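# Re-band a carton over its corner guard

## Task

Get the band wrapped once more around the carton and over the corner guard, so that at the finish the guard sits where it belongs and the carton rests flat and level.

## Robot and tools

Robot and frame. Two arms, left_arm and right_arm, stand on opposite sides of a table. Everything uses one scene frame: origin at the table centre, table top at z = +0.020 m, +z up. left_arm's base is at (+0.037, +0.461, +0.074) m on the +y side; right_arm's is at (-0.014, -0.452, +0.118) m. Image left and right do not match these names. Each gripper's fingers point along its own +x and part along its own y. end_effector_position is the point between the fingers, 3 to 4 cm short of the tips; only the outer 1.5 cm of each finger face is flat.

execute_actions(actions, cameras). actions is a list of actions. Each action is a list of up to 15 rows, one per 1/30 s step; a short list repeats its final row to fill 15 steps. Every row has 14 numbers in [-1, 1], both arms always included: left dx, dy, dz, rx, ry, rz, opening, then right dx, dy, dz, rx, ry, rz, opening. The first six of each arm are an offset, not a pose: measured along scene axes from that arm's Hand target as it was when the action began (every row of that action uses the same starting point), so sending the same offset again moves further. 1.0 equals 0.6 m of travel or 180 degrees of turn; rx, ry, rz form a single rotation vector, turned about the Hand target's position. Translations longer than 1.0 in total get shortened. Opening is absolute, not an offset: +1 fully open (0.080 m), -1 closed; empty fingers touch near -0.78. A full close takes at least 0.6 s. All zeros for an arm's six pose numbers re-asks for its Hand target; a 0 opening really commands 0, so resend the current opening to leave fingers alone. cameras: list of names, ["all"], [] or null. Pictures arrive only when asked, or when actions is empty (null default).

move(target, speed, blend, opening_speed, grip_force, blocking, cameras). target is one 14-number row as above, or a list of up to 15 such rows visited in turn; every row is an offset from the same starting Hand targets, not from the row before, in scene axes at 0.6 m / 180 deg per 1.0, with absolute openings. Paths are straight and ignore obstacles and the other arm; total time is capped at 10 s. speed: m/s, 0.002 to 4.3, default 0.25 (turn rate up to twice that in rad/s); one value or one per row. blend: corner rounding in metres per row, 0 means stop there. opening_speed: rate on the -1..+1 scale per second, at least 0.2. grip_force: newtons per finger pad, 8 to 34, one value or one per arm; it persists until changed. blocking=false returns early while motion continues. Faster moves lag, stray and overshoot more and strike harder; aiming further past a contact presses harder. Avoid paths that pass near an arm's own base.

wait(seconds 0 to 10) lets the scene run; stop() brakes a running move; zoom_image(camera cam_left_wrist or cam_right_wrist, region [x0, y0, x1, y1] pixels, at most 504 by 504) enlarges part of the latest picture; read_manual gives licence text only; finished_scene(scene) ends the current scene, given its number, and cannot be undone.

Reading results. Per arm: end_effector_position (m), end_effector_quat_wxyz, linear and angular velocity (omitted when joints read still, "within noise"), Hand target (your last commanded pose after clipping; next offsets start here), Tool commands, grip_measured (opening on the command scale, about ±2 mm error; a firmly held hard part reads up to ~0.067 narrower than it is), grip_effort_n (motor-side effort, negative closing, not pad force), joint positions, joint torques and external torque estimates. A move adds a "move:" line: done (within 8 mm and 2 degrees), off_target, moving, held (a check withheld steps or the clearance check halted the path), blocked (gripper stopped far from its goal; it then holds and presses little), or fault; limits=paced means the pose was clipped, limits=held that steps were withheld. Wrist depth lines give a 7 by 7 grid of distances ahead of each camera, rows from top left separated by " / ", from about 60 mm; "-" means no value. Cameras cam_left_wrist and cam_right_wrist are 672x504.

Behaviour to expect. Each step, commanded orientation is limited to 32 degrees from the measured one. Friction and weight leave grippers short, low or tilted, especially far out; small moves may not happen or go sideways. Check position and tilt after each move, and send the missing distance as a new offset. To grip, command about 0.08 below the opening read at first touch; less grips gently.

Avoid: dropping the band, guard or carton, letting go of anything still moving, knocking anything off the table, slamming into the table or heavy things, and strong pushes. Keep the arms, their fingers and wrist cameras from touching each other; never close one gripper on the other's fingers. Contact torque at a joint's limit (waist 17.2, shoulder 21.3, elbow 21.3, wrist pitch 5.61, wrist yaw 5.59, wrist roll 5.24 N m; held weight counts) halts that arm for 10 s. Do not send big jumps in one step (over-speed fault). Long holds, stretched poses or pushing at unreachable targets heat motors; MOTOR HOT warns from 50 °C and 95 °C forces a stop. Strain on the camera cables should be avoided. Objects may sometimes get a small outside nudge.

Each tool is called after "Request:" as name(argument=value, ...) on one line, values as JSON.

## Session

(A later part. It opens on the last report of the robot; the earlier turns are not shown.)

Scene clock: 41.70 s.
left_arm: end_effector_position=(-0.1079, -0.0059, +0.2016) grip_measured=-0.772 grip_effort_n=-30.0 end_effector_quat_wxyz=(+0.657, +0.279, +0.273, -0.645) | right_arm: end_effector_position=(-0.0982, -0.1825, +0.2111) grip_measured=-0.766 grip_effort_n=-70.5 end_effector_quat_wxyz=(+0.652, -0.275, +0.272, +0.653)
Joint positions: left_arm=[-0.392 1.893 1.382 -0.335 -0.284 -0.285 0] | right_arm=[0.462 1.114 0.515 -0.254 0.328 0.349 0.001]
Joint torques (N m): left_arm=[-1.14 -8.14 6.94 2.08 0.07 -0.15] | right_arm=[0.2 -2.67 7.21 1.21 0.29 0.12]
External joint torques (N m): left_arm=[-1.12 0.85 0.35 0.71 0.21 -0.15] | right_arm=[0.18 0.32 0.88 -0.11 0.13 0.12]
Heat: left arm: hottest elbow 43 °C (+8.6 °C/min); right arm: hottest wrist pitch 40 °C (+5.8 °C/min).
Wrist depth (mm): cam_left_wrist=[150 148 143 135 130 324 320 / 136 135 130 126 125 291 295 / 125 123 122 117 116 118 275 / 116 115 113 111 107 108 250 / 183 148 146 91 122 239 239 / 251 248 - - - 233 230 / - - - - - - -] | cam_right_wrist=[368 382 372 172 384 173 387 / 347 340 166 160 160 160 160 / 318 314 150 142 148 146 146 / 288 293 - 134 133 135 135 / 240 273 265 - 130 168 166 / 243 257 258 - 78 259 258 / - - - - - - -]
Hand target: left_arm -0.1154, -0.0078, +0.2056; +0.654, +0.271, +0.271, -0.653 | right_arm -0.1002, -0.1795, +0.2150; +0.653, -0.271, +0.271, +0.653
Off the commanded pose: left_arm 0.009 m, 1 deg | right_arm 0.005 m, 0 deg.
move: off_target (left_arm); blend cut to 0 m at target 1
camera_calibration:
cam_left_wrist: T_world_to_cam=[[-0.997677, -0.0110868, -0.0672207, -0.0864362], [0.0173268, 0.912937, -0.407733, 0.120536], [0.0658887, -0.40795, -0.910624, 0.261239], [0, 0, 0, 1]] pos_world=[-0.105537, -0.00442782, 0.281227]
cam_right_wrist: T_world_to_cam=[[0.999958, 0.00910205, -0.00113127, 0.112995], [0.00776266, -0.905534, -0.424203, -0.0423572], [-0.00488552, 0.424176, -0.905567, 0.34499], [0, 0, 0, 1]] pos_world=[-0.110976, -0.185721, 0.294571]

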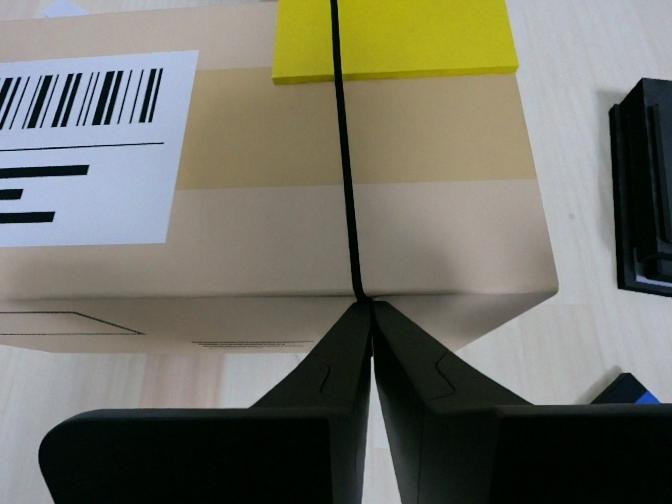

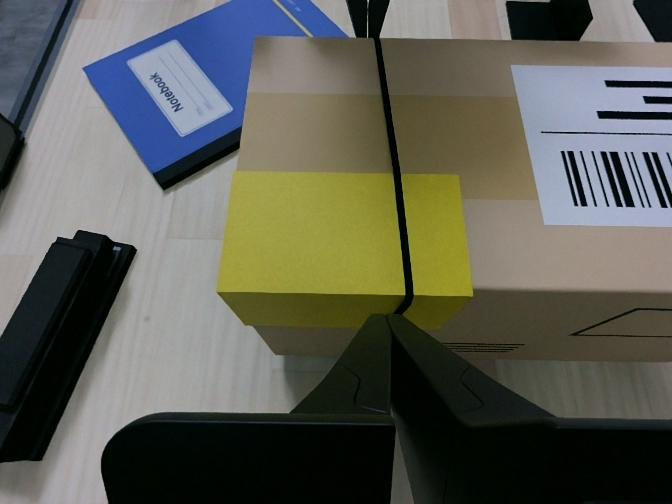

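Request:
move(target=[[0,0,0,0,0,0,-1,0,0,0,0,0,0,-0.35],[0,0,0,0,0,0,-1,0.0197,0,0.002,0,0,0,-0.35],[0,0,0,0,0,0,-1,0.0202,0.0185,-0.0375,0,0,0,-0.35]], speed=0.05, cameras=["all"])

Scene clock: 44.73 s.
left_arm: end_effector_position=(-0.1080, -0.0058, +0.2016) grip_measured=-0.772 grip_effort_n=-30.0 end_effector_quat_wxyz=(+0.657, +0.279, +0.273, -0.645) | right_arm: end_effector_position=(-0.0890, -0.1685, +0.2014) grip_measured=-0.352 grip_effort_n=12.8 end_effector_quat_wxyz=(+0.655, -0.265, +0.265, +0.656)
Joint positions: left_arm=[-0.392 1.893 1.382 -0.335 -0.284 -0.285 0] | right_arm=[0.39 1.166 0.48 -0.124 0.285 0.29 0.019]
Joint torques (N m): left_arm=[-1.13 -8.13 6.93 2.08 0.08 -0.15] | right_arm=[-0.65 -0.77 4.41 2.76 -0.12 -0.02]
External joint torques (N m): left_arm=[-1.13 0.8 0.37 0.72 0.22 -0.15] | right_arm=[-0.66 2.47 -1.82 1.38 -0.26 -0.02]
Heat: left arm: hottest elbow 44 °C (+9.4 °C/min); right arm: hottest wrist pitch 40 °C (+5.4 °C/min).
Wrist depth (mm): cam_left_wrist=[149 148 142 - 131 328 319 / 136 135 130 126 126 290 295 / 125 123 122 117 116 118 270 / 116 115 113 111 107 108 249 / 183 148 146 91 121 239 239 / 251 248 - - - 232 226 / - - - - - - -] | cam_right_wrist=[399 398 374 165 388 371 380 / 345 341 154 154 153 154 153 / 317 312 140 142 140 139 139 / 290 289 124 124 125 128 127 / 238 264 119 116 116 121 121 / 248 253 - 241 82 168 202 / - - - 230 226 - -]
Hand target: left_arm -0.1155, -0.0078, +0.2056; +0.654, +0.271, +0.271, -0.653 | right_arm -0.0879, -0.1684, +0.1924; +0.653, -0.271, +0.271, +0.653
Off the commanded pose: left_arm 0.009 m, 1 deg | right_arm 0.009 m, 1 deg.
move: off_target (left_arm, right_arm)
camera_calibration:
cam_left_wrist: T_world_to_cam=[[-0.997658, -0.0108985, -0.0675231, -0.0864459], [0.0176304, 0.912886, -0.407833, 0.120507], [0.0660856, -0.408069, -0.910556, 0.261287], [0, 0, 0, 1]] pos_world=[-0.105635, -0.00432798, 0.281226]
cam_right_wrist: T_world_to_cam=[[0.999951, 0.00792041, -0.00586147, 0.104433], [0.00446277, -0.894403, -0.44724, -0.0277387], [-0.00878484, 0.447192, -0.894395, 0.33162], [0, 0, 0, 1]] pos_world=[-0.101391, -0.173934, 0.284805]

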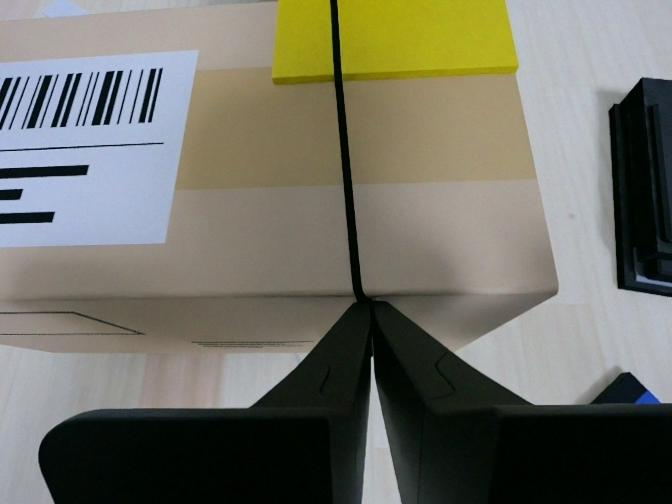

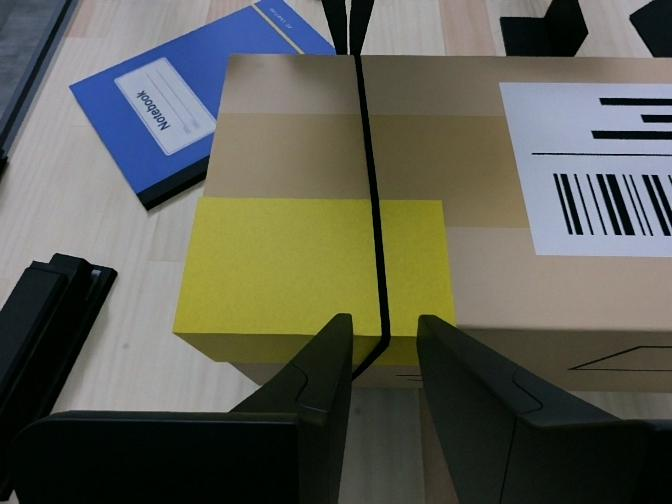

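Request:
move(target=[[0,0,0,0,0,0,-1,0,0,0,0,0,0,-1]], speed=0.05, opening_speed=0.6, cameras=["cam_right_wrist"])

Request:
zoom_image(camera="cam_right_wrist", region=[320, 260, 460, 365])

Request:
move(target=[[0,0,0,0,0,0,-1,0,-0.012,0.035,0,0,0,-1]], speed=0.03, cameras=["cam_right_wrist"])

Request:
zoom_image(camera="cam_right_wrist", region=[320, 260, 460, 365])

Scene clock: 46.20 s.
left_arm: end_effector_position=(-0.1080, -0.0058, +0.2016) grip_measured=-0.772 grip_effort_n=-30.5 end_effector_quat_wxyz=(+0.657, +0.279, +0.273, -0.645) | right_arm: end_effector_position=(-0.0902, -0.1650, +0.2032) grip_measured=-0.766 grip_effort_n=-71.4 end_effector_quat_wxyz=(+0.656, -0.256, +0.263, +0.660)
Joint positions: left_arm=[-0.392 1.893 1.382 -0.335 -0.284 -0.285 0] | right_arm=[0.387 1.173 0.48 -0.099 0.282 0.289 0.001]
Joint torques (N m): left_arm=[-1.13 -8.15 6.92 2.09 0.08 -0.16] | right_arm=[-0.41 -1.53 4.46 1.09 -0.05 -0.02]
External joint torques (N m): left_arm=[-1.24 0.78 0.4 0.73 0.23 -0.16] | right_arm=[-0.41 1.77 -1.78 -0.3 -0.18 -0.02]
Heat: left arm: hottest elbow 44 °C (+9.1 °C/min); right arm: hottest wrist pitch 40 °C (+5.2 °C/min).
Wrist depth (mm): cam_left_wrist=[150 148 142 140 133 326 320 / 136 135 130 127 126 291 292 / 125 123 122 117 116 118 271 / 116 115 113 111 107 108 251 / 183 148 146 91 122 239 239 / 251 247 - - - 232 229 / - - - - - - -] | cam_right_wrist=[1631 406 404 371 400 403 388 / 364 349 160 159 158 158 158 / 326 321 144 144 143 140 142 / 298 297 128 127 128 130 128 / 239 271 119 117 119 121 119 / 248 252 - - 79 168 199 / - - - - - - -]
Hand target: left_arm -0.1155, -0.0078, +0.2056; +0.654, +0.271, +0.271, -0.653 | right_arm -0.0880, -0.1684, +0.1924; +0.653, -0.271, +0.271, +0.653
Off the commanded pose: left_arm 0.009 m, 1 deg | right_arm 0.012 m, 2 deg.
move: off_target (left_arm, right_arm)
camera_calibration:
cam_right_wrist: T_world_to_cam=[[0.999861, 0.00811286, -0.0145858, 0.10738], [0.000461068, -0.887005, -0.461761, -0.0198812], [-0.0166839, 0.461689, -0.886885, 0.331767], [0, 0, 0, 1]] pos_world=[-0.101821, -0.171679, 0.286625]
Images, in order (width x height): cam_right_wrist 672x504.

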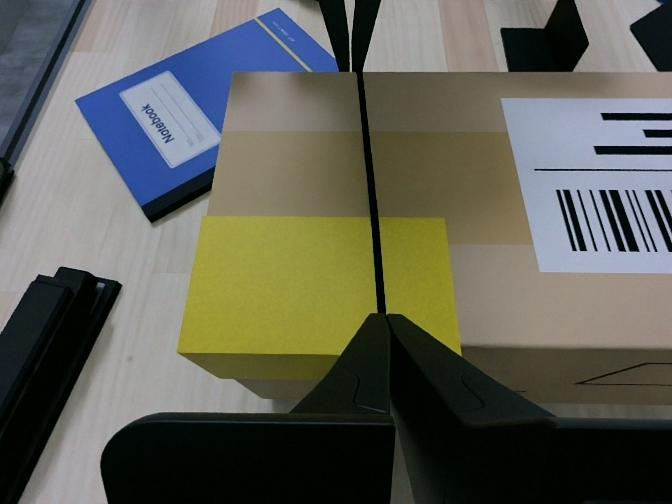

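Scaled by 3.600 from the camera's 672x504 image, which has a finer 960x720 frame.

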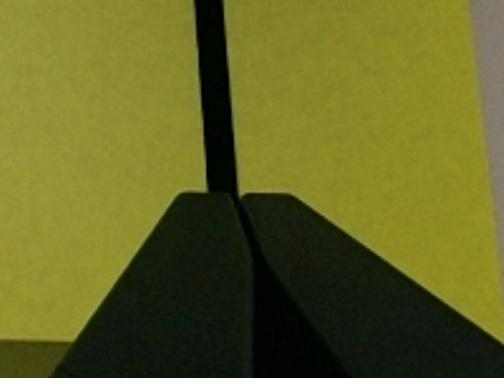

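Scene clock: 47.37 s.
left_arm: end_effector_position=(-0.1080, -0.0058, +0.2016) grip_measured=-0.772 grip_effort_n=-30.5 end_effector_quat_wxyz=(+0.657, +0.279, +0.273, -0.645) | right_arm: end_effector_position=(-0.0864, -0.1775, +0.2062) grip_measured=-0.766 grip_effort_n=-70.9 end_effector_quat_wxyz=(+0.651, -0.280, +0.274, +0.650)
Joint positions: left_arm=[-0.392 1.893 1.382 -0.335 -0.284 -0.285 0] | right_arm=[0.393 1.125 0.503 -0.228 0.283 0.296 0.001]
Joint torques (N m): left_arm=[-1.1 -8.13 6.93 2.08 0.08 -0.16] | right_arm=[0.35 -4.75 6.94 0.91 0.26 0.12]
External joint torques (N m): left_arm=[-1.07 0.87 0.37 0.72 0.23 -0.16] | right_arm=[0.35 -1.66 0.57 -0.44 0.11 0.11]
Heat: left arm: hottest elbow 44 °C (+8.9 °C/min); right arm: hottest wrist pitch 40 °C (+5.1 °C/min).
Wrist depth (mm): cam_left_wrist=[149 148 142 134 - 323 322 / 136 135 130 127 126 291 292 / 125 123 122 117 116 118 270 / 116 115 113 110 107 108 250 / 183 148 147 91 122 239 240 / 251 248 - - - 232 230 / - - - - - - -] | cam_right_wrist=[368 370 166 165 167 167 167 / 340 332 151 152 152 152 153 / 310 306 141 141 140 140 140 / 293 287 124 124 123 129 129 / 251 262 118 118 119 152 149 / 248 252 252 - 79 254 255 / - - - - - - -]
Hand target: left_arm -0.1155, -0.0078, +0.2056; +0.654, +0.271, +0.271, -0.653 | right_arm -0.0880, -0.1756, +0.2135; +0.653, -0.271, +0.271, +0.653
Off the commanded pose: left_arm 0.009 m, 1 deg | right_arm 0.008 m, 1 deg.
move: off_target (left_arm)
camera_calibration:
cam_right_wrist: T_world_to_cam=[[0.999964, 0.00778119, 0.00333847, 0.0998871], [0.00846509, -0.910083, -0.414339, -0.0428274], [-0.000185767, 0.414353, -0.910116, 0.33813], [0, 0, 0, 1]] pos_world=[-0.0994581, -0.179859, 0.289659]
Images, in order (width x height): cam_right_wrist 672x504.

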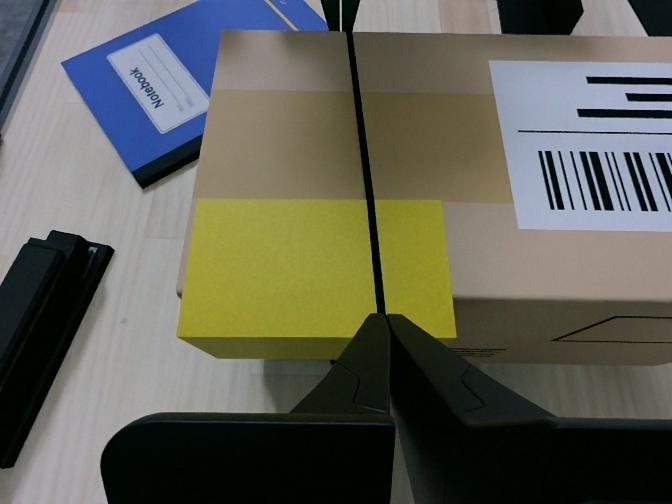

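Scaled by 3.600 from the camera's 672x504 image, which has a finer 960x720 frame.

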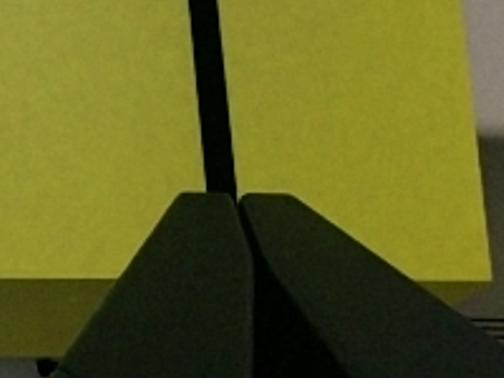

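Request:
wait(seconds=0.1, cameras=["all"])

Request:
zoom_image(camera="cam_left_wrist", region=[250, 0, 550, 120])

Request:
zoom_image(camera="cam_right_wrist", region=[150, 180, 500, 400])

Scene clock: 47.70 s.
left_arm: end_effector_position=(-0.1080, -0.0058, +0.2016) grip_measured=-0.772 grip_effort_n=-30.5 end_effector_quat_wxyz=(+0.657, +0.279, +0.273, -0.645) | right_arm: end_effector_position=(-0.0864, -0.1775, +0.2062) grip_measured=-0.766 grip_effort_n=-70.9 end_effector_quat_wxyz=(+0.651, -0.280, +0.274, +0.650)
Joint positions: left_arm=[-0.392 1.893 1.382 -0.335 -0.284 -0.285 0] | right_arm=[0.393 1.125 0.503 -0.228 0.283 0.296 0.001]
Joint torques (N m): left_arm=[-1.13 -8.13 6.94 2.08 0.08 -0.15] | right_arm=[0.33 -4.75 6.95 0.92 0.25 0.12]
External joint torques (N m): left_arm=[-1.12 0.71 0.51 0.76 0.22 -0.15] | right_arm=[0.33 -1.69 0.59 -0.43 0.11 0.11]
Heat: left arm: hottest elbow 44 °C (+8.8 °C/min); right arm: hottest wrist pitch 40 °C (+5.0 °C/min).
Wrist depth (mm): cam_left_wrist=[150 148 142 136 - 324 320 / 136 135 130 127 126 291 299 / 126 123 122 117 116 118 269 / 116 115 113 111 107 108 251 / 183 148 146 91 122 239 240 / 251 248 - - - 232 229 / - - - - - - -] | cam_right_wrist=[374 374 167 166 167 165 165 / 337 326 151 152 152 152 152 / 310 306 139 142 140 140 140 / 260 287 125 126 125 129 129 / 250 263 - - 119 152 150 / 250 252 253 - 79 254 254 / - - - - - - -]
Hand target: left_arm -0.1155, -0.0078, +0.2056; +0.654, +0.271, +0.271, -0.653 | right_arm -0.0880, -0.1756, +0.2135; +0.653, -0.271, +0.271, +0.653
Tool commands: left_gripper/opening=-1.0 right_gripper/opening=-1.0
Off the commanded pose: left_arm 0.009 m, 1 deg | right_arm 0.008 m, 1 deg.
wait: 0.10 s; at rest from the start
camera_calibration:
cam_left_wrist: T_world_to_cam=[[-0.997658, -0.0108985, -0.0675231, -0.0864459], [0.0176304, 0.912886, -0.407833, 0.120507], [0.0660856, -0.408069, -0.910556, 0.261287], [0, 0, 0, 1]] pos_world=[-0.105635, -0.00432798, 0.281226]
cam_right_wrist: T_world_to_cam=[[0.999964, 0.00778119, 0.00333847, 0.0998871], [0.00846509, -0.910083, -0.414339, -0.0428274], [-0.000185767, 0.414353, -0.910116, 0.33813], [0, 0, 0, 1]] pos_world=[-0.0994581, -0.179859, 0.289659]

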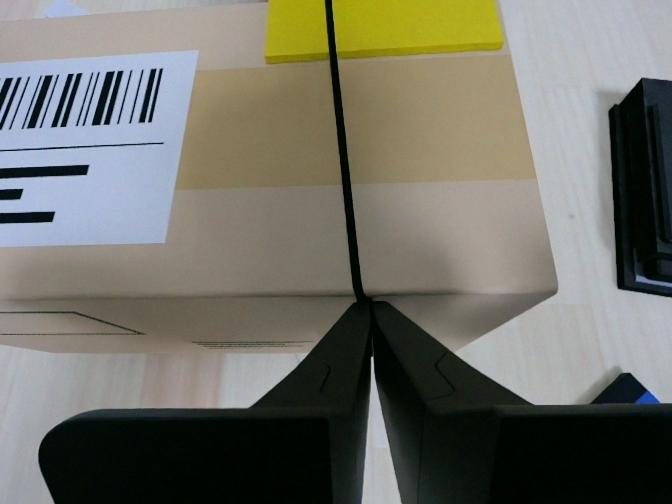

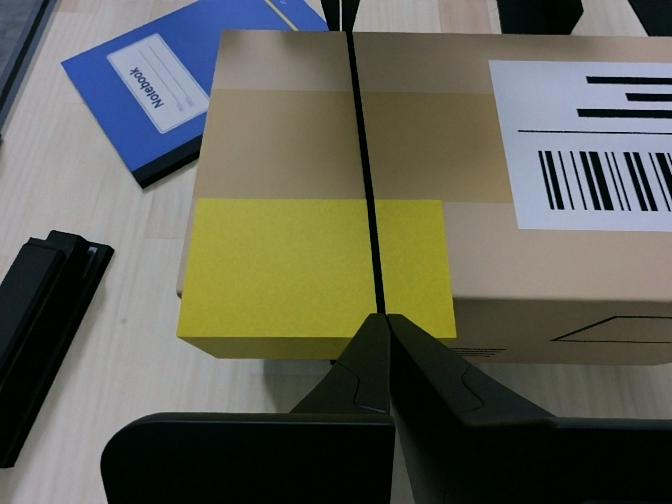

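Scaled by 1.680 from the camera's 672x504 image, which has a finer 960x720 frame.

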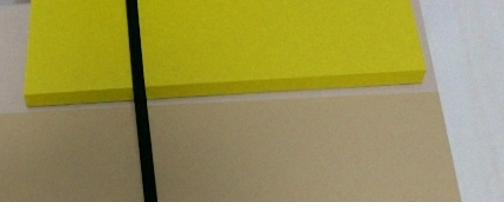

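Scaled by 1.440 from the camera's 672x504 image, which has a finer 960x720 frame.

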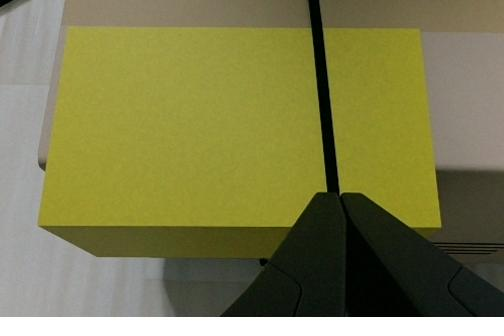

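Request:
move(target=[[0,0,0,0,0,0,-1,0,0.0125,-0.031,0,0,0,-1],[0,0,0,0,0,0,-1,0,0.0125,-0.031,0,0,0,-0.35]], speed=0.04, opening_speed=0.6, cameras=["all"])

Scene clock: 50.50 s.
left_arm: end_effector_position=(-0.1080, -0.0058, +0.2016) grip_measured=-0.772 grip_effort_n=-30.0 end_effector_quat_wxyz=(+0.657, +0.279, +0.273, -0.645) | right_arm: end_effector_position=(-0.0910, -0.1640, +0.2047) grip_measured=-0.353 grip_effort_n=15.6 end_effector_quat_wxyz=(+0.654, -0.258, +0.266, +0.660)
Joint positions: left_arm=[-0.392 1.893 1.382 -0.335 -0.284 -0.285 0] | right_arm=[0.385 1.177 0.493 -0.113 0.276 0.289 0.019]
Joint torques (N m): left_arm=[-1.14 -8.13 6.91 2.08 0.08 -0.16] | right_arm=[-0.29 -2.45 3.99 1.24 0.16 -0.03]
External joint torques (N m): left_arm=[-1.14 0.76 0.42 0.74 0.22 -0.16] | right_arm=[-0.28 0.89 -2.27 -0.15 0.03 -0.03]
Heat: left arm: hottest elbow 45 °C (+9.5 °C/min); right arm: hottest wrist pitch 40 °C (+4.8 °C/min).
Wrist depth (mm): cam_left_wrist=[150 148 142 - 132 320 321 / 136 135 130 126 125 291 296 / 125 123 122 117 117 118 270 / 116 115 113 111 107 108 255 / 183 148 146 91 122 240 239 / 251 249 - - - 232 230 / - - - - - - -] | cam_right_wrist=[1584 400 385 167 395 393 390 / 358 341 162 158 157 157 156 / 325 319 143 143 142 140 141 / 298 296 130 131 125 130 129 / 241 273 119 117 118 120 119 / 244 256 - 243 82 - 199 / - - - 233 227 - -]
Hand target: left_arm -0.1155, -0.0078, +0.2056; +0.654, +0.271, +0.271, -0.653 | right_arm -0.0880, -0.1681, +0.1949; +0.653, -0.271, +0.271, +0.653
Off the commanded pose: left_arm 0.009 m, 1 deg | right_arm 0.011 m, 2 deg.
move: off_target (left_arm, right_arm); target 2's new opening was sent with right_arm's hand 0.011 m and 2 deg from that target
camera_calibration:
cam_left_wrist: T_world_to_cam=[[-0.997658, -0.0108985, -0.0675231, -0.0864459], [0.0176304, 0.912886, -0.407833, 0.120507], [0.0660856, -0.408069, -0.910556, 0.261287], [0, 0, 0, 1]] pos_world=[-0.105635, -0.00432798, 0.281226]
cam_right_wrist: T_world_to_cam=[[0.999799, 0.0104962, -0.0170771, 0.10902], [0.00156132, -0.890132, -0.455699, -0.020003], [-0.019984, 0.455581, -0.88997, 0.331997], [0, 0, 0, 1]] pos_world=[-0.102333, -0.170201, 0.288214]

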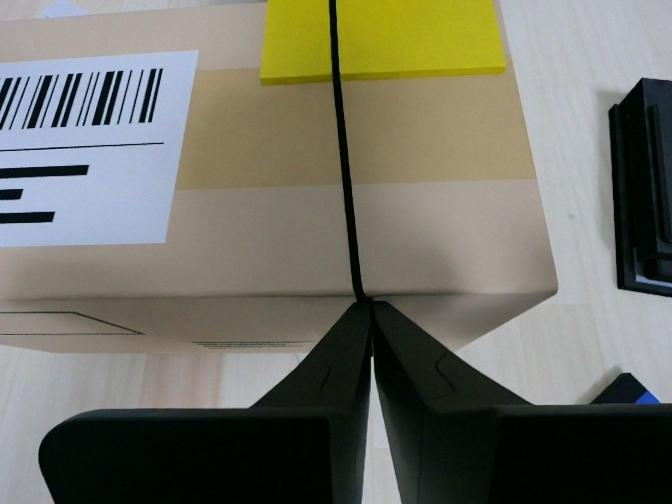

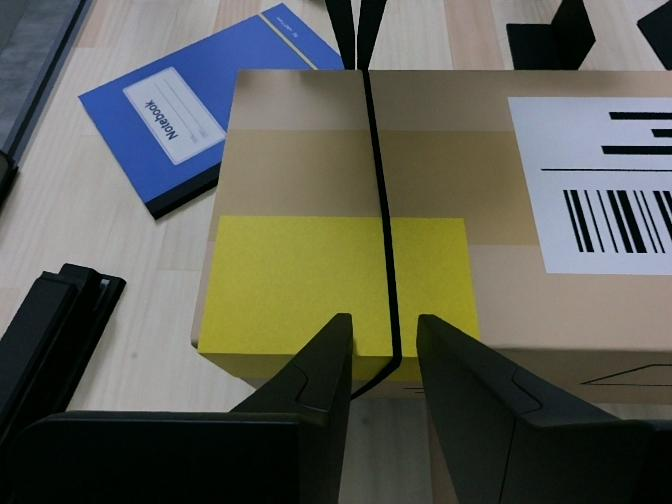

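Request:
move(target=[[0,0,0,0,0,0,-1,0,-0.006,0.008,0,0,0,-0.35],[0,0,0,0,0,0,-1,-0.024,-0.006,0.008,0,0,0,-0.35]], speed=0.04, cameras=["all"])

Scene clock: 52.40 s.
left_arm: end_effector_position=(-0.1080, -0.0058, +0.2016) grip_measured=-0.772 grip_effort_n=-30.0 end_effector_quat_wxyz=(+0.657, +0.279, +0.273, -0.645) | right_arm: end_effector_position=(-0.0989, -0.1727, +0.1998) grip_measured=-0.352 grip_effort_n=14.2 end_effector_quat_wxyz=(+0.657, -0.269, +0.269, +0.651)
Joint positions: left_arm=[-0.392 1.893 1.382 -0.335 -0.284 -0.285 0] | right_arm=[0.45 1.182 0.494 -0.151 0.332 0.343 0.019]
Joint torques (N m): left_arm=[-1.12 -8.13 6.9 2.08 0.08 -0.16] | right_arm=[0.52 -2.39 6.54 1.12 0 0.11]
External joint torques (N m): left_arm=[-1.07 0.8 0.38 0.73 0.22 -0.16] | right_arm=[0.49 0.92 0.35 -0.22 -0.15 0.11]
Heat: left arm: hottest elbow 45 °C (+9.2 °C/min); right arm: hottest wrist pitch 40 °C (+4.6 °C/min).
Wrist depth (mm): cam_left_wrist=[150 148 142 135 132 320 322 / 136 135 130 126 126 291 295 / 125 123 122 117 116 118 270 / 116 115 113 111 108 108 253 / 183 148 147 91 122 240 240 / 250 248 - - - 232 229 / - - - - - - -] | cam_right_wrist=[373 383 350 161 382 352 334 / 340 324 150 148 148 149 149 / 309 305 135 137 138 135 136 / 285 285 120 120 121 126 124 / 232 262 118 - 97 128 128 / 241 247 - 242 82 205 247 / - - - 230 223 - -]
Hand target: left_arm -0.1155, -0.0078, +0.2056; +0.654, +0.271, +0.271, -0.653 | right_arm -0.1023, -0.1716, +0.1997; +0.653, -0.271, +0.271, +0.653
Off the commanded pose: left_arm 0.009 m, 1 deg | right_arm 0.004 m, 1 deg.
move: off_target (left_arm)
camera_calibration:
cam_left_wrist: T_world_to_cam=[[-0.997658, -0.0108985, -0.0675231, -0.0864459], [0.0176304, 0.912886, -0.407833, 0.120507], [0.0660856, -0.408069, -0.910556, 0.261287], [0, 0, 0, 1]] pos_world=[-0.105635, -0.00432798, 0.281226]
cam_right_wrist: T_world_to_cam=[[0.999999, -0.000721355, -0.000886714, 0.111785], [-0.0010361, -0.899665, -0.436579, -0.0356589], [-0.000482817, 0.43658, -0.899665, 0.332078], [0, 0, 0, 1]] pos_world=[-0.111661, -0.176979, 0.283291]

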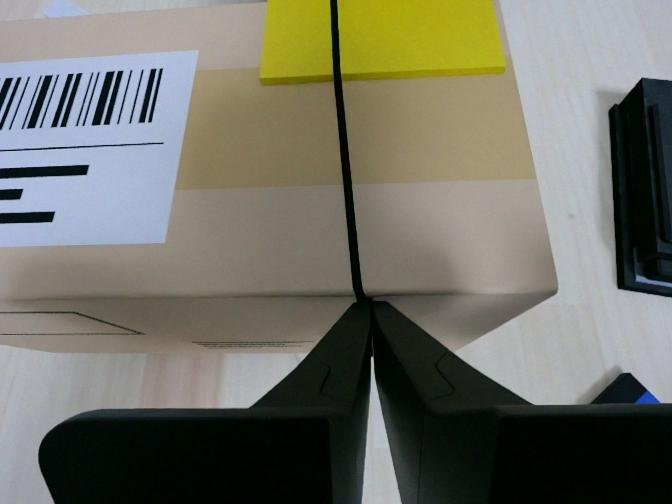

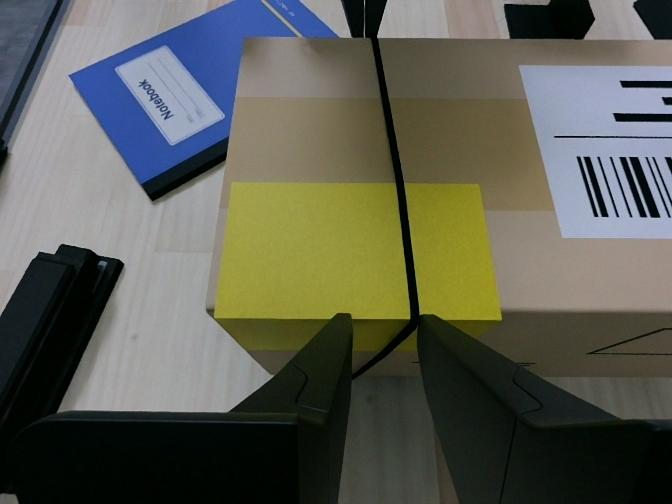

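Request:
move(target=[0,0,0,0,0,0,-1,-0.0185,0,0,0,0,0,-0.35], speed=0.04, cameras=["all"])

Scene clock: 54.73 s.
left_arm: end_effector_position=(-0.1080, -0.0058, +0.2016) grip_measured=-0.772 grip_effort_n=-30.0 end_effector_quat_wxyz=(+0.657, +0.279, +0.273, -0.645) | right_arm: end_effector_position=(-0.1092, -0.1728, +0.1999) grip_measured=-0.352 grip_effort_n=13.7 end_effector_quat_wxyz=(+0.658, -0.269, +0.269, +0.650)
Joint positions: left_arm=[-0.392 1.893 1.382 -0.335 -0.284 -0.285 0] | right_arm=[0.499 1.209 0.512 -0.156 0.366 0.383 0.019]
Joint torques (N m): left_arm=[-1.13 -8.12 6.92 2.09 0.08 -0.17] | right_arm=[0.59 -2.42 6.6 1.19 -0.04 0.11]
External joint torques (N m): left_arm=[-1.21 0.81 0.39 0.74 0.23 -0.17] | right_arm=[0.57 1.04 0.44 -0.13 -0.22 0.11]
Heat: left arm: hottest elbow 45 °C (+8.8 °C/min); right arm: hottest wrist pitch 40 °C (+4.4 °C/min).
Wrist depth (mm): cam_left_wrist=[149 148 142 135 - 318 321 / 136 135 130 128 126 291 296 / 126 123 122 117 116 118 272 / 116 115 113 111 107 108 250 / 183 148 147 91 122 238 240 / 251 247 - - - 232 229 / - - - - - - -] | cam_right_wrist=[375 377 375 161 166 161 162 / 338 327 - 148 148 149 149 / 308 304 139 137 135 135 136 / 281 284 - 120 - 126 124 / 231 259 116 114 111 129 129 / 230 248 - 242 82 208 247 / - - - 229 223 - -]
Hand target: left_arm -0.1155, -0.0078, +0.2056; +0.654, +0.271, +0.271, -0.653 | right_arm -0.1135, -0.1716, +0.1998; +0.653, -0.271, +0.271, +0.653
Off the commanded pose: left_arm 0.009 m, 1 deg | right_arm 0.004 m, 1 deg.
move: off_target (left_arm)
camera_calibration:
cam_left_wrist: T_world_to_cam=[[-0.997658, -0.0108985, -0.0675231, -0.0864459], [0.0176304, 0.912886, -0.407833, 0.120507], [0.0660856, -0.408069, -0.910556, 0.261287], [0, 0, 0, 1]] pos_world=[-0.105635, -0.00432798, 0.281226]
cam_right_wrist: T_world_to_cam=[[0.999997, -0.00249085, 0.000700087, 0.121513], [-0.00193505, -0.899604, -0.436703, -0.0358237], [0.00171756, 0.4367, -0.899606, 0.332391], [0, 0, 0, 1]] pos_world=[-0.122153, -0.17708, 0.283292]

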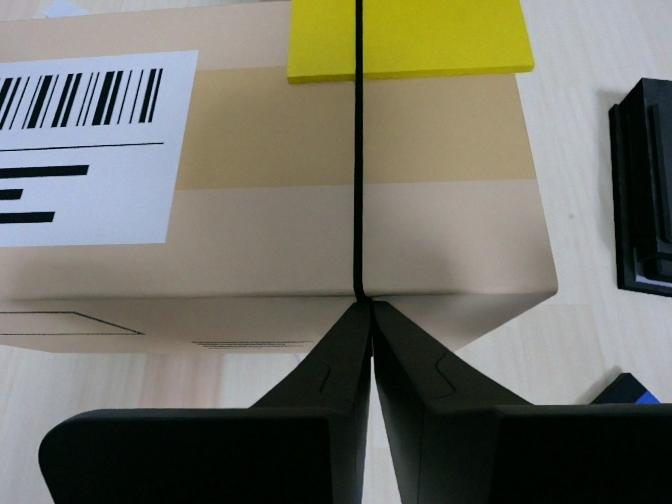

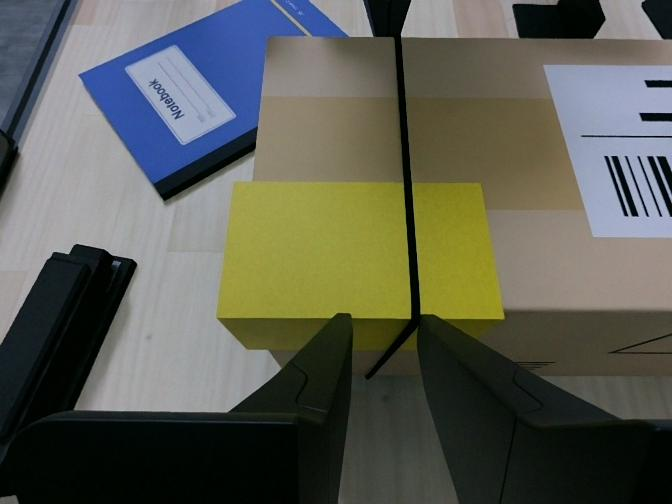

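Request:
move(target=[[0,0,0,0,0,0,-1,0.014,0,0,0,0,0,-0.35],[0,0,0,0,0,0,-1,0.014,0.005,-0.0115,0,0,0,-0.35],[0,0,0,0,0,0,-1,0.014,0.005,-0.0115,0,0,0,-1]], speed=0.04, opening_speed=0.8, cameras=["all"])

Scene clock: 60.60 s.
left_arm: end_effector_position=(-0.1081, -0.0052, +0.2012) grip_measured=-0.772 grip_effort_n=-30.5 end_effector_quat_wxyz=(+0.657, +0.281, +0.273, -0.644) | right_arm: end_effector_position=(-0.1030, -0.1693, +0.1999) grip_measured=-0.766 grip_effort_n=-70.9 end_effector_quat_wxyz=(+0.659, -0.266, +0.265, +0.651)
Joint positions: left_arm=[-0.393 1.893 1.382 -0.338 -0.286 -0.285 0] | right_arm=[0.465 1.205 0.502 -0.131 0.349 0.353 0.001]
Joint torques (N m): left_arm=[-1.05 -8.14 6.91 2.34 0.13 -0.14] | right_arm=[-0.29 -1.09 4.87 2.74 -0.41 -0.05]
External joint torques (N m): left_arm=[-1.05 0.79 0.39 0.99 0.28 -0.15] | right_arm=[-0.29 2.36 -1.32 1.39 -0.58 -0.06]
Heat: left arm: hottest elbow 45 °C (+8.1 °C/min); right arm: hottest wrist pitch 42 °C (+6.0 °C/min).
Wrist depth (mm): cam_left_wrist=[148 148 142 134 132 313 318 / 136 134 129 125 124 288 293 / 125 122 121 116 116 117 266 / 116 114 113 110 107 108 252 / 194 153 148 91 117 238 239 / 251 247 - - - 231 228 / - - - - - - -] | cam_right_wrist=[392 380 372 164 388 361 380 / 342 343 320 150 151 151 151 / 312 306 130 137 139 137 137 / 287 291 122 123 - 128 124 / 229 260 116 114 92 119 120 / 240 249 248 - 78 224 243 / - - - - - - -]
Hand target: left_arm -0.1156, -0.0078, +0.2056; +0.653, +0.271, +0.271, -0.653 | right_arm -0.1050, -0.1687, +0.1928; +0.653, -0.271, +0.271, +0.653
Off the commanded pose: left_arm 0.009 m, 2 deg | right_arm 0.007 m, 1 deg.
move: off_target (left_arm)
camera_calibration:
cam_left_wrist: T_world_to_cam=[[-0.997499, -0.0106113, -0.0698728, -0.0860798], [0.0186661, 0.914001, -0.405282, 0.119366], [0.0681644, -0.405573, -0.911518, 0.261603], [0, 0, 0, 1]] pos_world=[-0.105925, -0.00391494, 0.280818]
cam_right_wrist: T_world_to_cam=[[0.999993, -0.00321026, 0.00166211, 0.114918], [-0.00213468, -0.895441, -0.445175, -0.0302451], [0.00291745, 0.445169, -0.895442, 0.331636], [0, 0, 0, 1]] pos_world=[-0.115949, -0.174348, 0.283306]

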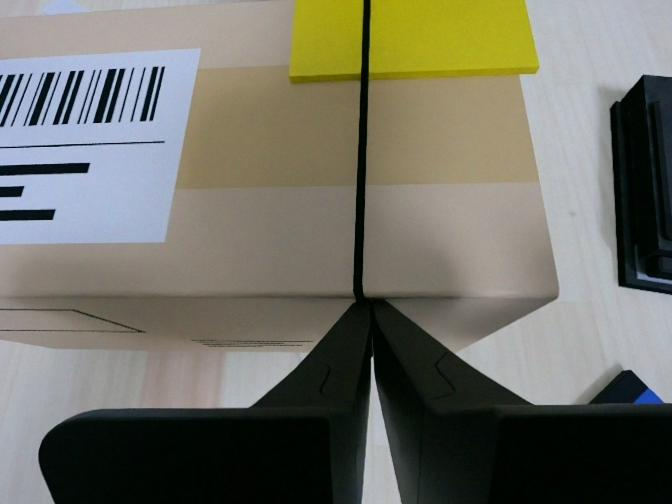

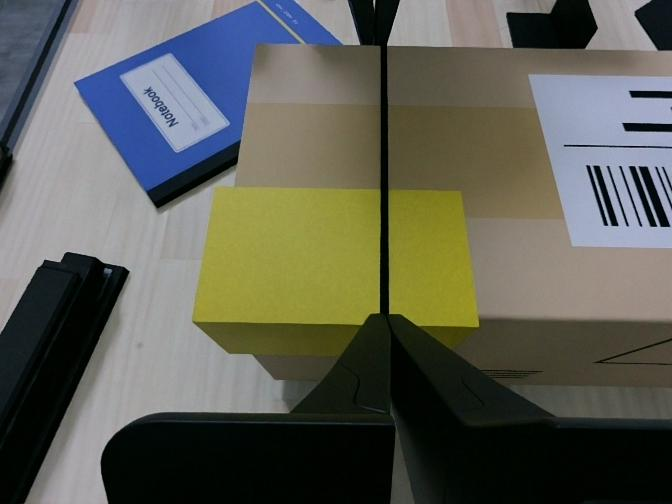

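Request:
move(target=[[0,0,0,0,0,0,-1,0.021,0.002,-0.004,0,0,0,-1]], speed=0.04, cameras=["all"])

Scene clock: 61.53 s.
left_arm: end_effector_position=(-0.1081, -0.0052, +0.2012) grip_measured=-0.772 grip_effort_n=-30.0 end_effector_quat_wxyz=(+0.657, +0.281, +0.273, -0.644) | right_arm: end_effector_position=(-0.0984, -0.1688, +0.1992) grip_measured=-0.766 grip_effort_n=-70.9 end_effector_quat_wxyz=(+0.648, -0.266, +0.266, +0.662)
Joint positions: left_arm=[-0.393 1.893 1.382 -0.338 -0.286 -0.285 0] | right_arm=[0.423 1.186 0.484 -0.112 0.292 0.306 0.001]
Joint torques (N m): left_arm=[-1.04 -8.13 6.94 2.34 0.13 -0.15] | right_arm=[-1.69 -0.96 4.32 2.74 0.1 -0.06]
External joint torques (N m): left_arm=[-1.1 0.8 0.45 1 0.28 -0.15] | right_arm=[-1.71 2.41 -1.93 1.35 -0.04 -0.06]
Heat: left arm: hottest elbow 45 °C (+7.1 °C/min); right arm: hottest wrist pitch 42 °C (+6.0 °C/min).
Wrist depth (mm): cam_left_wrist=[149 148 142 133 130 312 318 / 136 134 129 126 124 288 296 / 125 122 121 116 116 117 270 / 116 115 113 110 107 108 249 / 193 153 148 91 117 238 238 / 250 248 - - - 232 228 / - - - - - - -] | cam_right_wrist=[1596 395 401 164 386 384 378 / 350 - 153 151 150 150 149 / 317 311 142 139 137 136 136 / 288 289 - 122 123 127 124 / 234 263 - 114 92 119 121 / 234 251 250 - 79 200 222 / - - - - - - -]
Hand target: left_arm -0.1156, -0.0078, +0.2056; +0.653, +0.271, +0.271, -0.653 | right_arm -0.0925, -0.1675, +0.1904; +0.653, -0.271, +0.271, +0.653
Off the commanded pose: left_arm 0.009 m, 2 deg | right_arm 0.011 m, 1 deg.
move: off_target (left_arm, right_arm)
camera_calibration:
cam_left_wrist: T_world_to_cam=[[-0.997499, -0.0106113, -0.0698728, -0.0860798], [0.0186661, 0.914001, -0.405282, 0.119366], [0.0681644, -0.405573, -0.911518, 0.261603], [0, 0, 0, 1]] pos_world=[-0.105925, -0.00391494, 0.280818]
cam_right_wrist: T_world_to_cam=[[0.99961, 0.0253353, -0.0117358, 0.117926], [0.0174599, -0.895184, -0.445355, -0.0281002], [-0.0217889, 0.444976, -0.895277, 0.328311], [0, 0, 0, 1]] pos_world=[-0.110236, -0.174233, 0.282799]

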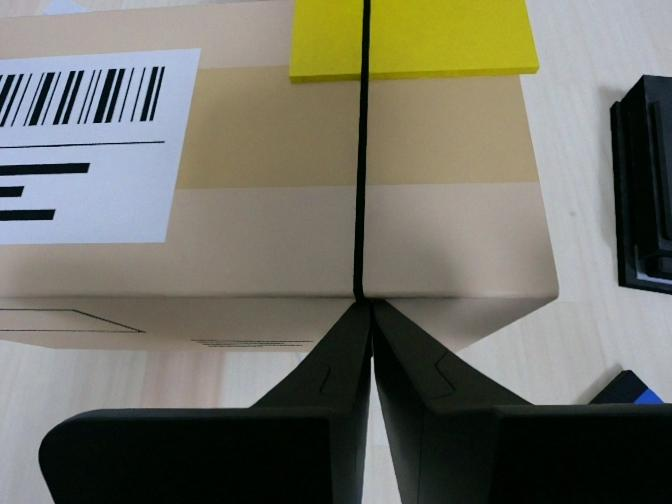

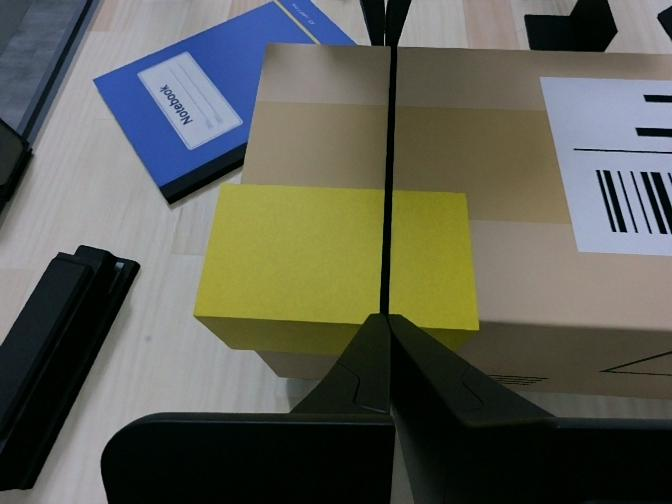

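Request:
move(target=[[0,0,0,0,0,0,-1,0.0035,-0.004,0.0105,0,0,0,-1]], speed=0.04, cameras=["all"])

Scene clock: 62.33 s.
left_arm: end_effector_position=(-0.1081, -0.0052, +0.2012) grip_measured=-0.772 grip_effort_n=-30.0 end_effector_quat_wxyz=(+0.657, +0.281, +0.273, -0.644) | right_arm: end_effector_position=(-0.0971, -0.1699, +0.1998) grip_measured=-0.766 grip_effort_n=-70.9 end_effector_quat_wxyz=(+0.646, -0.266, +0.268, +0.663)
Joint positions: left_arm=[-0.393 1.893 1.382 -0.338 -0.286 -0.285 0] | right_arm=[0.414 1.176 0.483 -0.123 0.279 0.302 0.001]
Joint torques (N m): left_arm=[-1.03 -8.13 6.91 2.34 0.14 -0.15] | right_arm=[-1.38 -3.1 5.29 0.93 0.39 -0.03]
External joint torques (N m): left_arm=[-1.08 0.77 0.45 1.02 0.29 -0.16] | right_arm=[-1.4 0.24 -1.02 -0.47 0.26 -0.03]
Heat: left arm: hottest elbow 46 °C (+8.1 °C/min); right arm: hottest wrist pitch 42 °C (+6.1 °C/min).
Wrist depth (mm): cam_left_wrist=[149 148 143 134 131 325 318 / 136 135 130 124 124 288 295 / 125 122 121 116 116 117 270 / 116 114 113 110 107 108 252 / 194 152 148 91 118 238 239 / 251 248 - - - 232 229 / - - - - - - -] | cam_right_wrist=[1668 386 414 163 379 378 343 / 349 342 156 150 149 149 148 / 317 312 137 139 136 136 135 / 289 288 122 122 126 126 124 / 240 263 - 114 114 118 122 / 236 251 250 - 79 207 199 / - - - - - - -]
Hand target: left_arm -0.1156, -0.0078, +0.2056; +0.653, +0.271, +0.271, -0.653 | right_arm -0.0903, -0.1699, +0.1967; +0.653, -0.271, +0.271, +0.653
Off the commanded pose: left_arm 0.009 m, 2 deg | right_arm 0.007 m, 2 deg.
move: off_target (left_arm)
camera_calibration:
cam_left_wrist: T_world_to_cam=[[-0.997474, -0.0108686, -0.070202, -0.0859838], [0.0185734, 0.91395, -0.4054, 0.11939], [0.0685673, -0.40568, -0.91144, 0.261622], [0, 0, 0, 1]] pos_world=[-0.105923, -0.00391606, 0.280817]
cam_right_wrist: T_world_to_cam=[[0.999466, 0.028329, -0.0162702, 0.117965], [0.0182609, -0.89742, -0.440799, -0.030105], [-0.0270886, 0.440266, -0.897459, 0.328417], [0, 0, 0, 1]] pos_world=[-0.108456, -0.174949, 0.28339]

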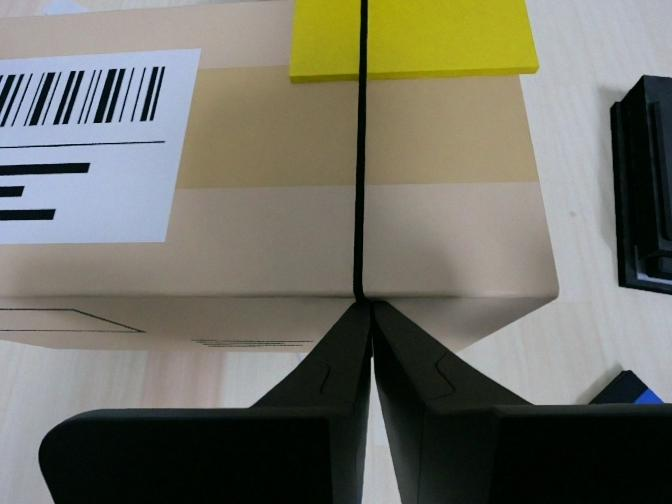

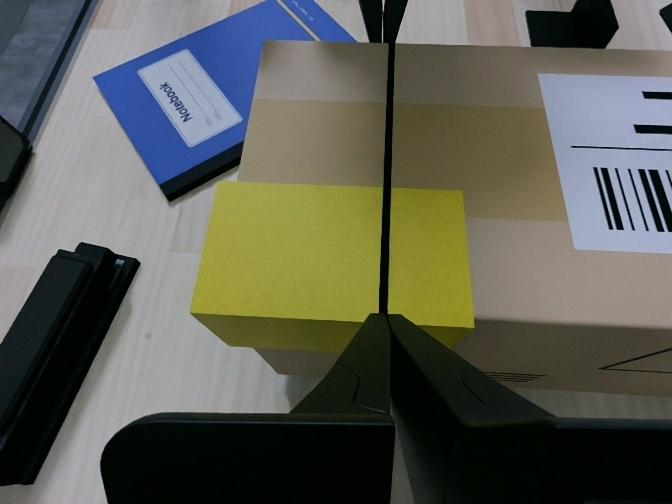

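Request:
move(target=[[0,0,0,0,0,0,-1,-0.012,-0.002,0.02,0,0,0,-1],[0,0,0,0,0,0,-1,-0.012,-0.014,0.04,0,0,0,-1]], speed=0.04, blend=0.003, cameras=["all"])

Scene clock: 64.33 s.
left_arm: end_effector_position=(-0.1081, -0.0052, +0.2012) grip_measured=-0.772 grip_effort_n=-30.0 end_effector_quat_wxyz=(+0.657, +0.281, +0.273, -0.644) | right_arm: end_effector_position=(-0.0957, -0.1812, +0.2125) grip_measured=-0.766 grip_effort_n=-70.5 end_effector_quat_wxyz=(+0.651, -0.282, +0.274, +0.650)
Joint positions: left_arm=[-0.393 1.893 1.382 -0.338 -0.286 -0.285 0] | right_arm=[0.446 1.119 0.532 -0.278 0.318 0.338 0.001]
Joint torques (N m): left_arm=[-1.02 -8.14 6.9 2.34 0.14 -0.15] | right_arm=[0.23 -4.53 7.22 1.17 0.29 0.12]
External joint torques (N m): left_arm=[-1.02 0.72 0.42 0.99 0.28 -0.15] | right_arm=[0.25 -1.39 0.72 -0.18 0.12 0.12]
Heat: left arm: hottest elbow 46 °C (+8.1 °C/min); right arm: hottest wrist pitch 42 °C (+6.1 °C/min).
Wrist depth (mm): cam_left_wrist=[149 148 143 136 138 325 318 / 136 134 129 126 124 287 293 / 125 123 121 117 116 117 273 / 116 114 113 110 107 108 249 / 193 152 148 91 118 238 239 / 251 247 - - - 232 229 / - - - - - - -] | cam_right_wrist=[377 367 374 174 380 174 385 / 341 336 164 159 160 160 161 / 314 316 149 140 145 147 148 / 258 293 - 132 134 136 136 / 241 271 267 130 152 168 165 / 252 257 260 - 78 261 262 / - - - - - - -]
Hand target: left_arm -0.1156, -0.0078, +0.2056; +0.653, +0.271, +0.271, -0.653 | right_arm -0.0976, -0.1783, +0.2207; +0.653, -0.271, +0.271, +0.653
Off the commanded pose: left_arm 0.009 m, 2 deg | right_arm 0.009 m, 1 deg.
move: off_target (left_arm, right_arm); blend cut to 0 m at target 1
camera_calibration:
cam_left_wrist: T_world_to_cam=[[-0.997474, -0.0108686, -0.070202, -0.0859838], [0.0185734, 0.91395, -0.4054, 0.11939], [0.0685673, -0.40568, -0.91144, 0.261622], [0, 0, 0, 1]] pos_world=[-0.105923, -0.00391606, 0.280817]
cam_right_wrist: T_world_to_cam=[[0.999944, 0.00887697, 0.00577414, 0.108963], [0.010466, -0.911515, -0.411133, -0.0442351], [0.0016136, 0.41117, -0.911557, 0.345312], [0, 0, 0, 1]] pos_world=[-0.109051, -0.18327, 0.295956]

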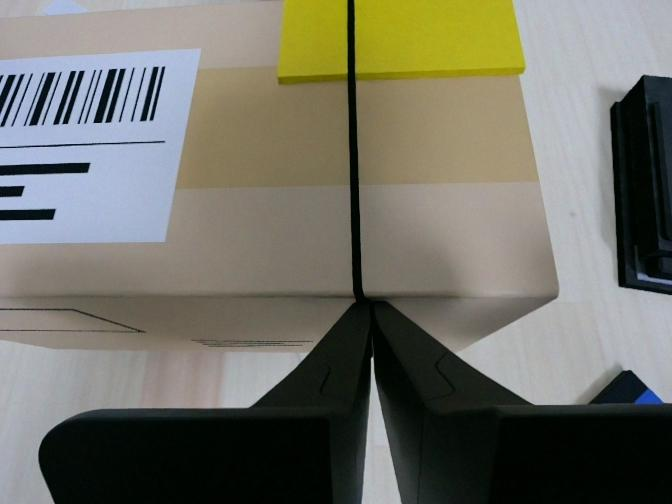

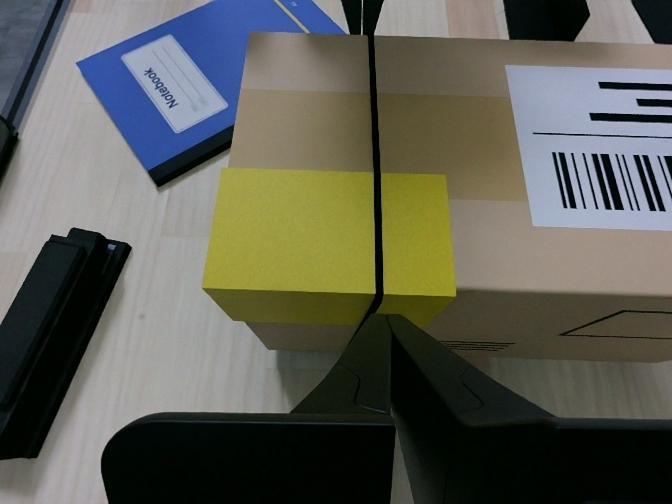

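Request:
move(target=[[0,0,0,0,0,0,-0.5,0,-0.06,0.06,0,0,0,-1]], speed=0.08, opening_speed=0.5, cameras=["all"])

Scene clock: 65.83 s.
left_arm: end_effector_position=(-0.1139, -0.0044, +0.2017) grip_measured=-0.503 grip_effort_n=14.7 end_effector_quat_wxyz=(+0.652, +0.279, +0.272, -0.650) | right_arm: end_effector_position=(-0.0962, -0.2161, +0.2488) grip_measured=-0.766 grip_effort_n=-70.5 end_effector_quat_wxyz=(+0.651, -0.282, +0.273, +0.650)
Joint positions: left_arm=[-0.403 1.893 1.382 -0.333 -0.279 -0.286 0.012] | right_arm=[0.55 0.93 0.601 -0.565 0.386 0.421 0.001]
Joint torques (N m): left_arm=[-0.03 -8.12 6.97 1.95 -0.11 -0.15] | right_arm=[0.26 -3.42 7.51 1.15 0.32 0.11]
External joint torques (N m): left_arm=[-0.04 0.88 0.41 0.58 0.03 -0.15] | right_arm=[0.26 -1.33 0.82 -0.15 0.12 0.11]
Heat: left arm: hottest elbow 46 °C (+8.0 °C/min); right arm: hottest wrist pitch 42 °C (+6.0 °C/min).
Wrist depth (mm): cam_left_wrist=[149 148 142 - - 329 323 / 136 134 130 127 127 300 273 / 125 123 122 118 117 277 247 / 116 115 113 111 108 254 248 / 181 147 145 107 106 242 241 / 251 249 - 231 82 234 229 / - - - 220 68 - -] | cam_right_wrist=[1519 427 423 219 436 436 423 / 403 384 206 206 208 209 210 / 358 360 360 195 190 191 192 / 337 326 329 - 187 183 183 / 285 306 309 258 277 305 307 / 283 291 292 - 78 297 297 / - - - - - - -]
Hand target: left_arm -0.1155, -0.0078, +0.2056; +0.654, +0.271, +0.271, -0.653 | right_arm -0.0976, -0.2143, +0.2567; +0.653, -0.271, +0.271, +0.653
Off the commanded pose: left_arm 0.005 m, 1 deg | right_arm 0.008 m, 1 deg.
move: done
camera_calibration:
cam_left_wrist: T_world_to_cam=[[-0.998033, 0.00324418, -0.0626122, -0.0933367], [0.0285677, 0.912496, -0.408086, 0.120633], [0.0558095, -0.409072, -0.910794, 0.261258], [0, 0, 0, 1]] pos_world=[-0.11118, -0.00290093, 0.281336]
cam_right_wrist: T_world_to_cam=[[0.999932, 0.00902034, 0.00739098, 0.109151], [0.0112655, -0.910963, -0.412335, -0.0605947], [0.0030135, 0.41239, -0.911002, 0.393029], [0, 0, 0, 1]] pos_world=[-0.109646, -0.218266, 0.332258]

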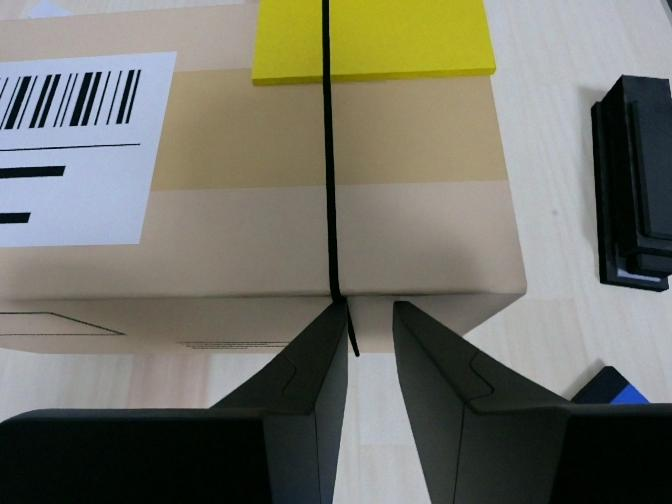

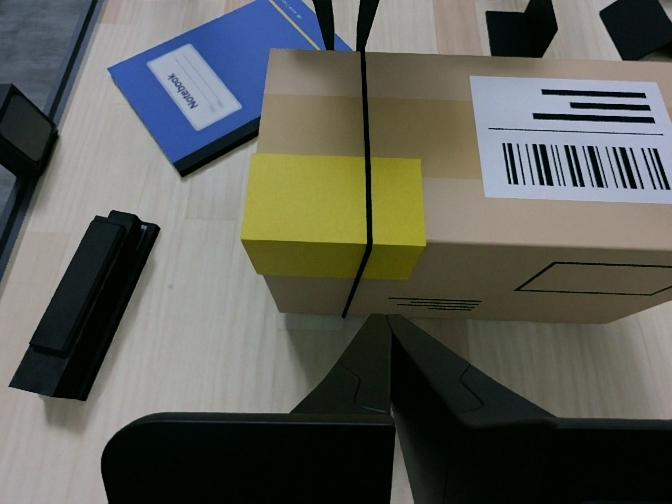

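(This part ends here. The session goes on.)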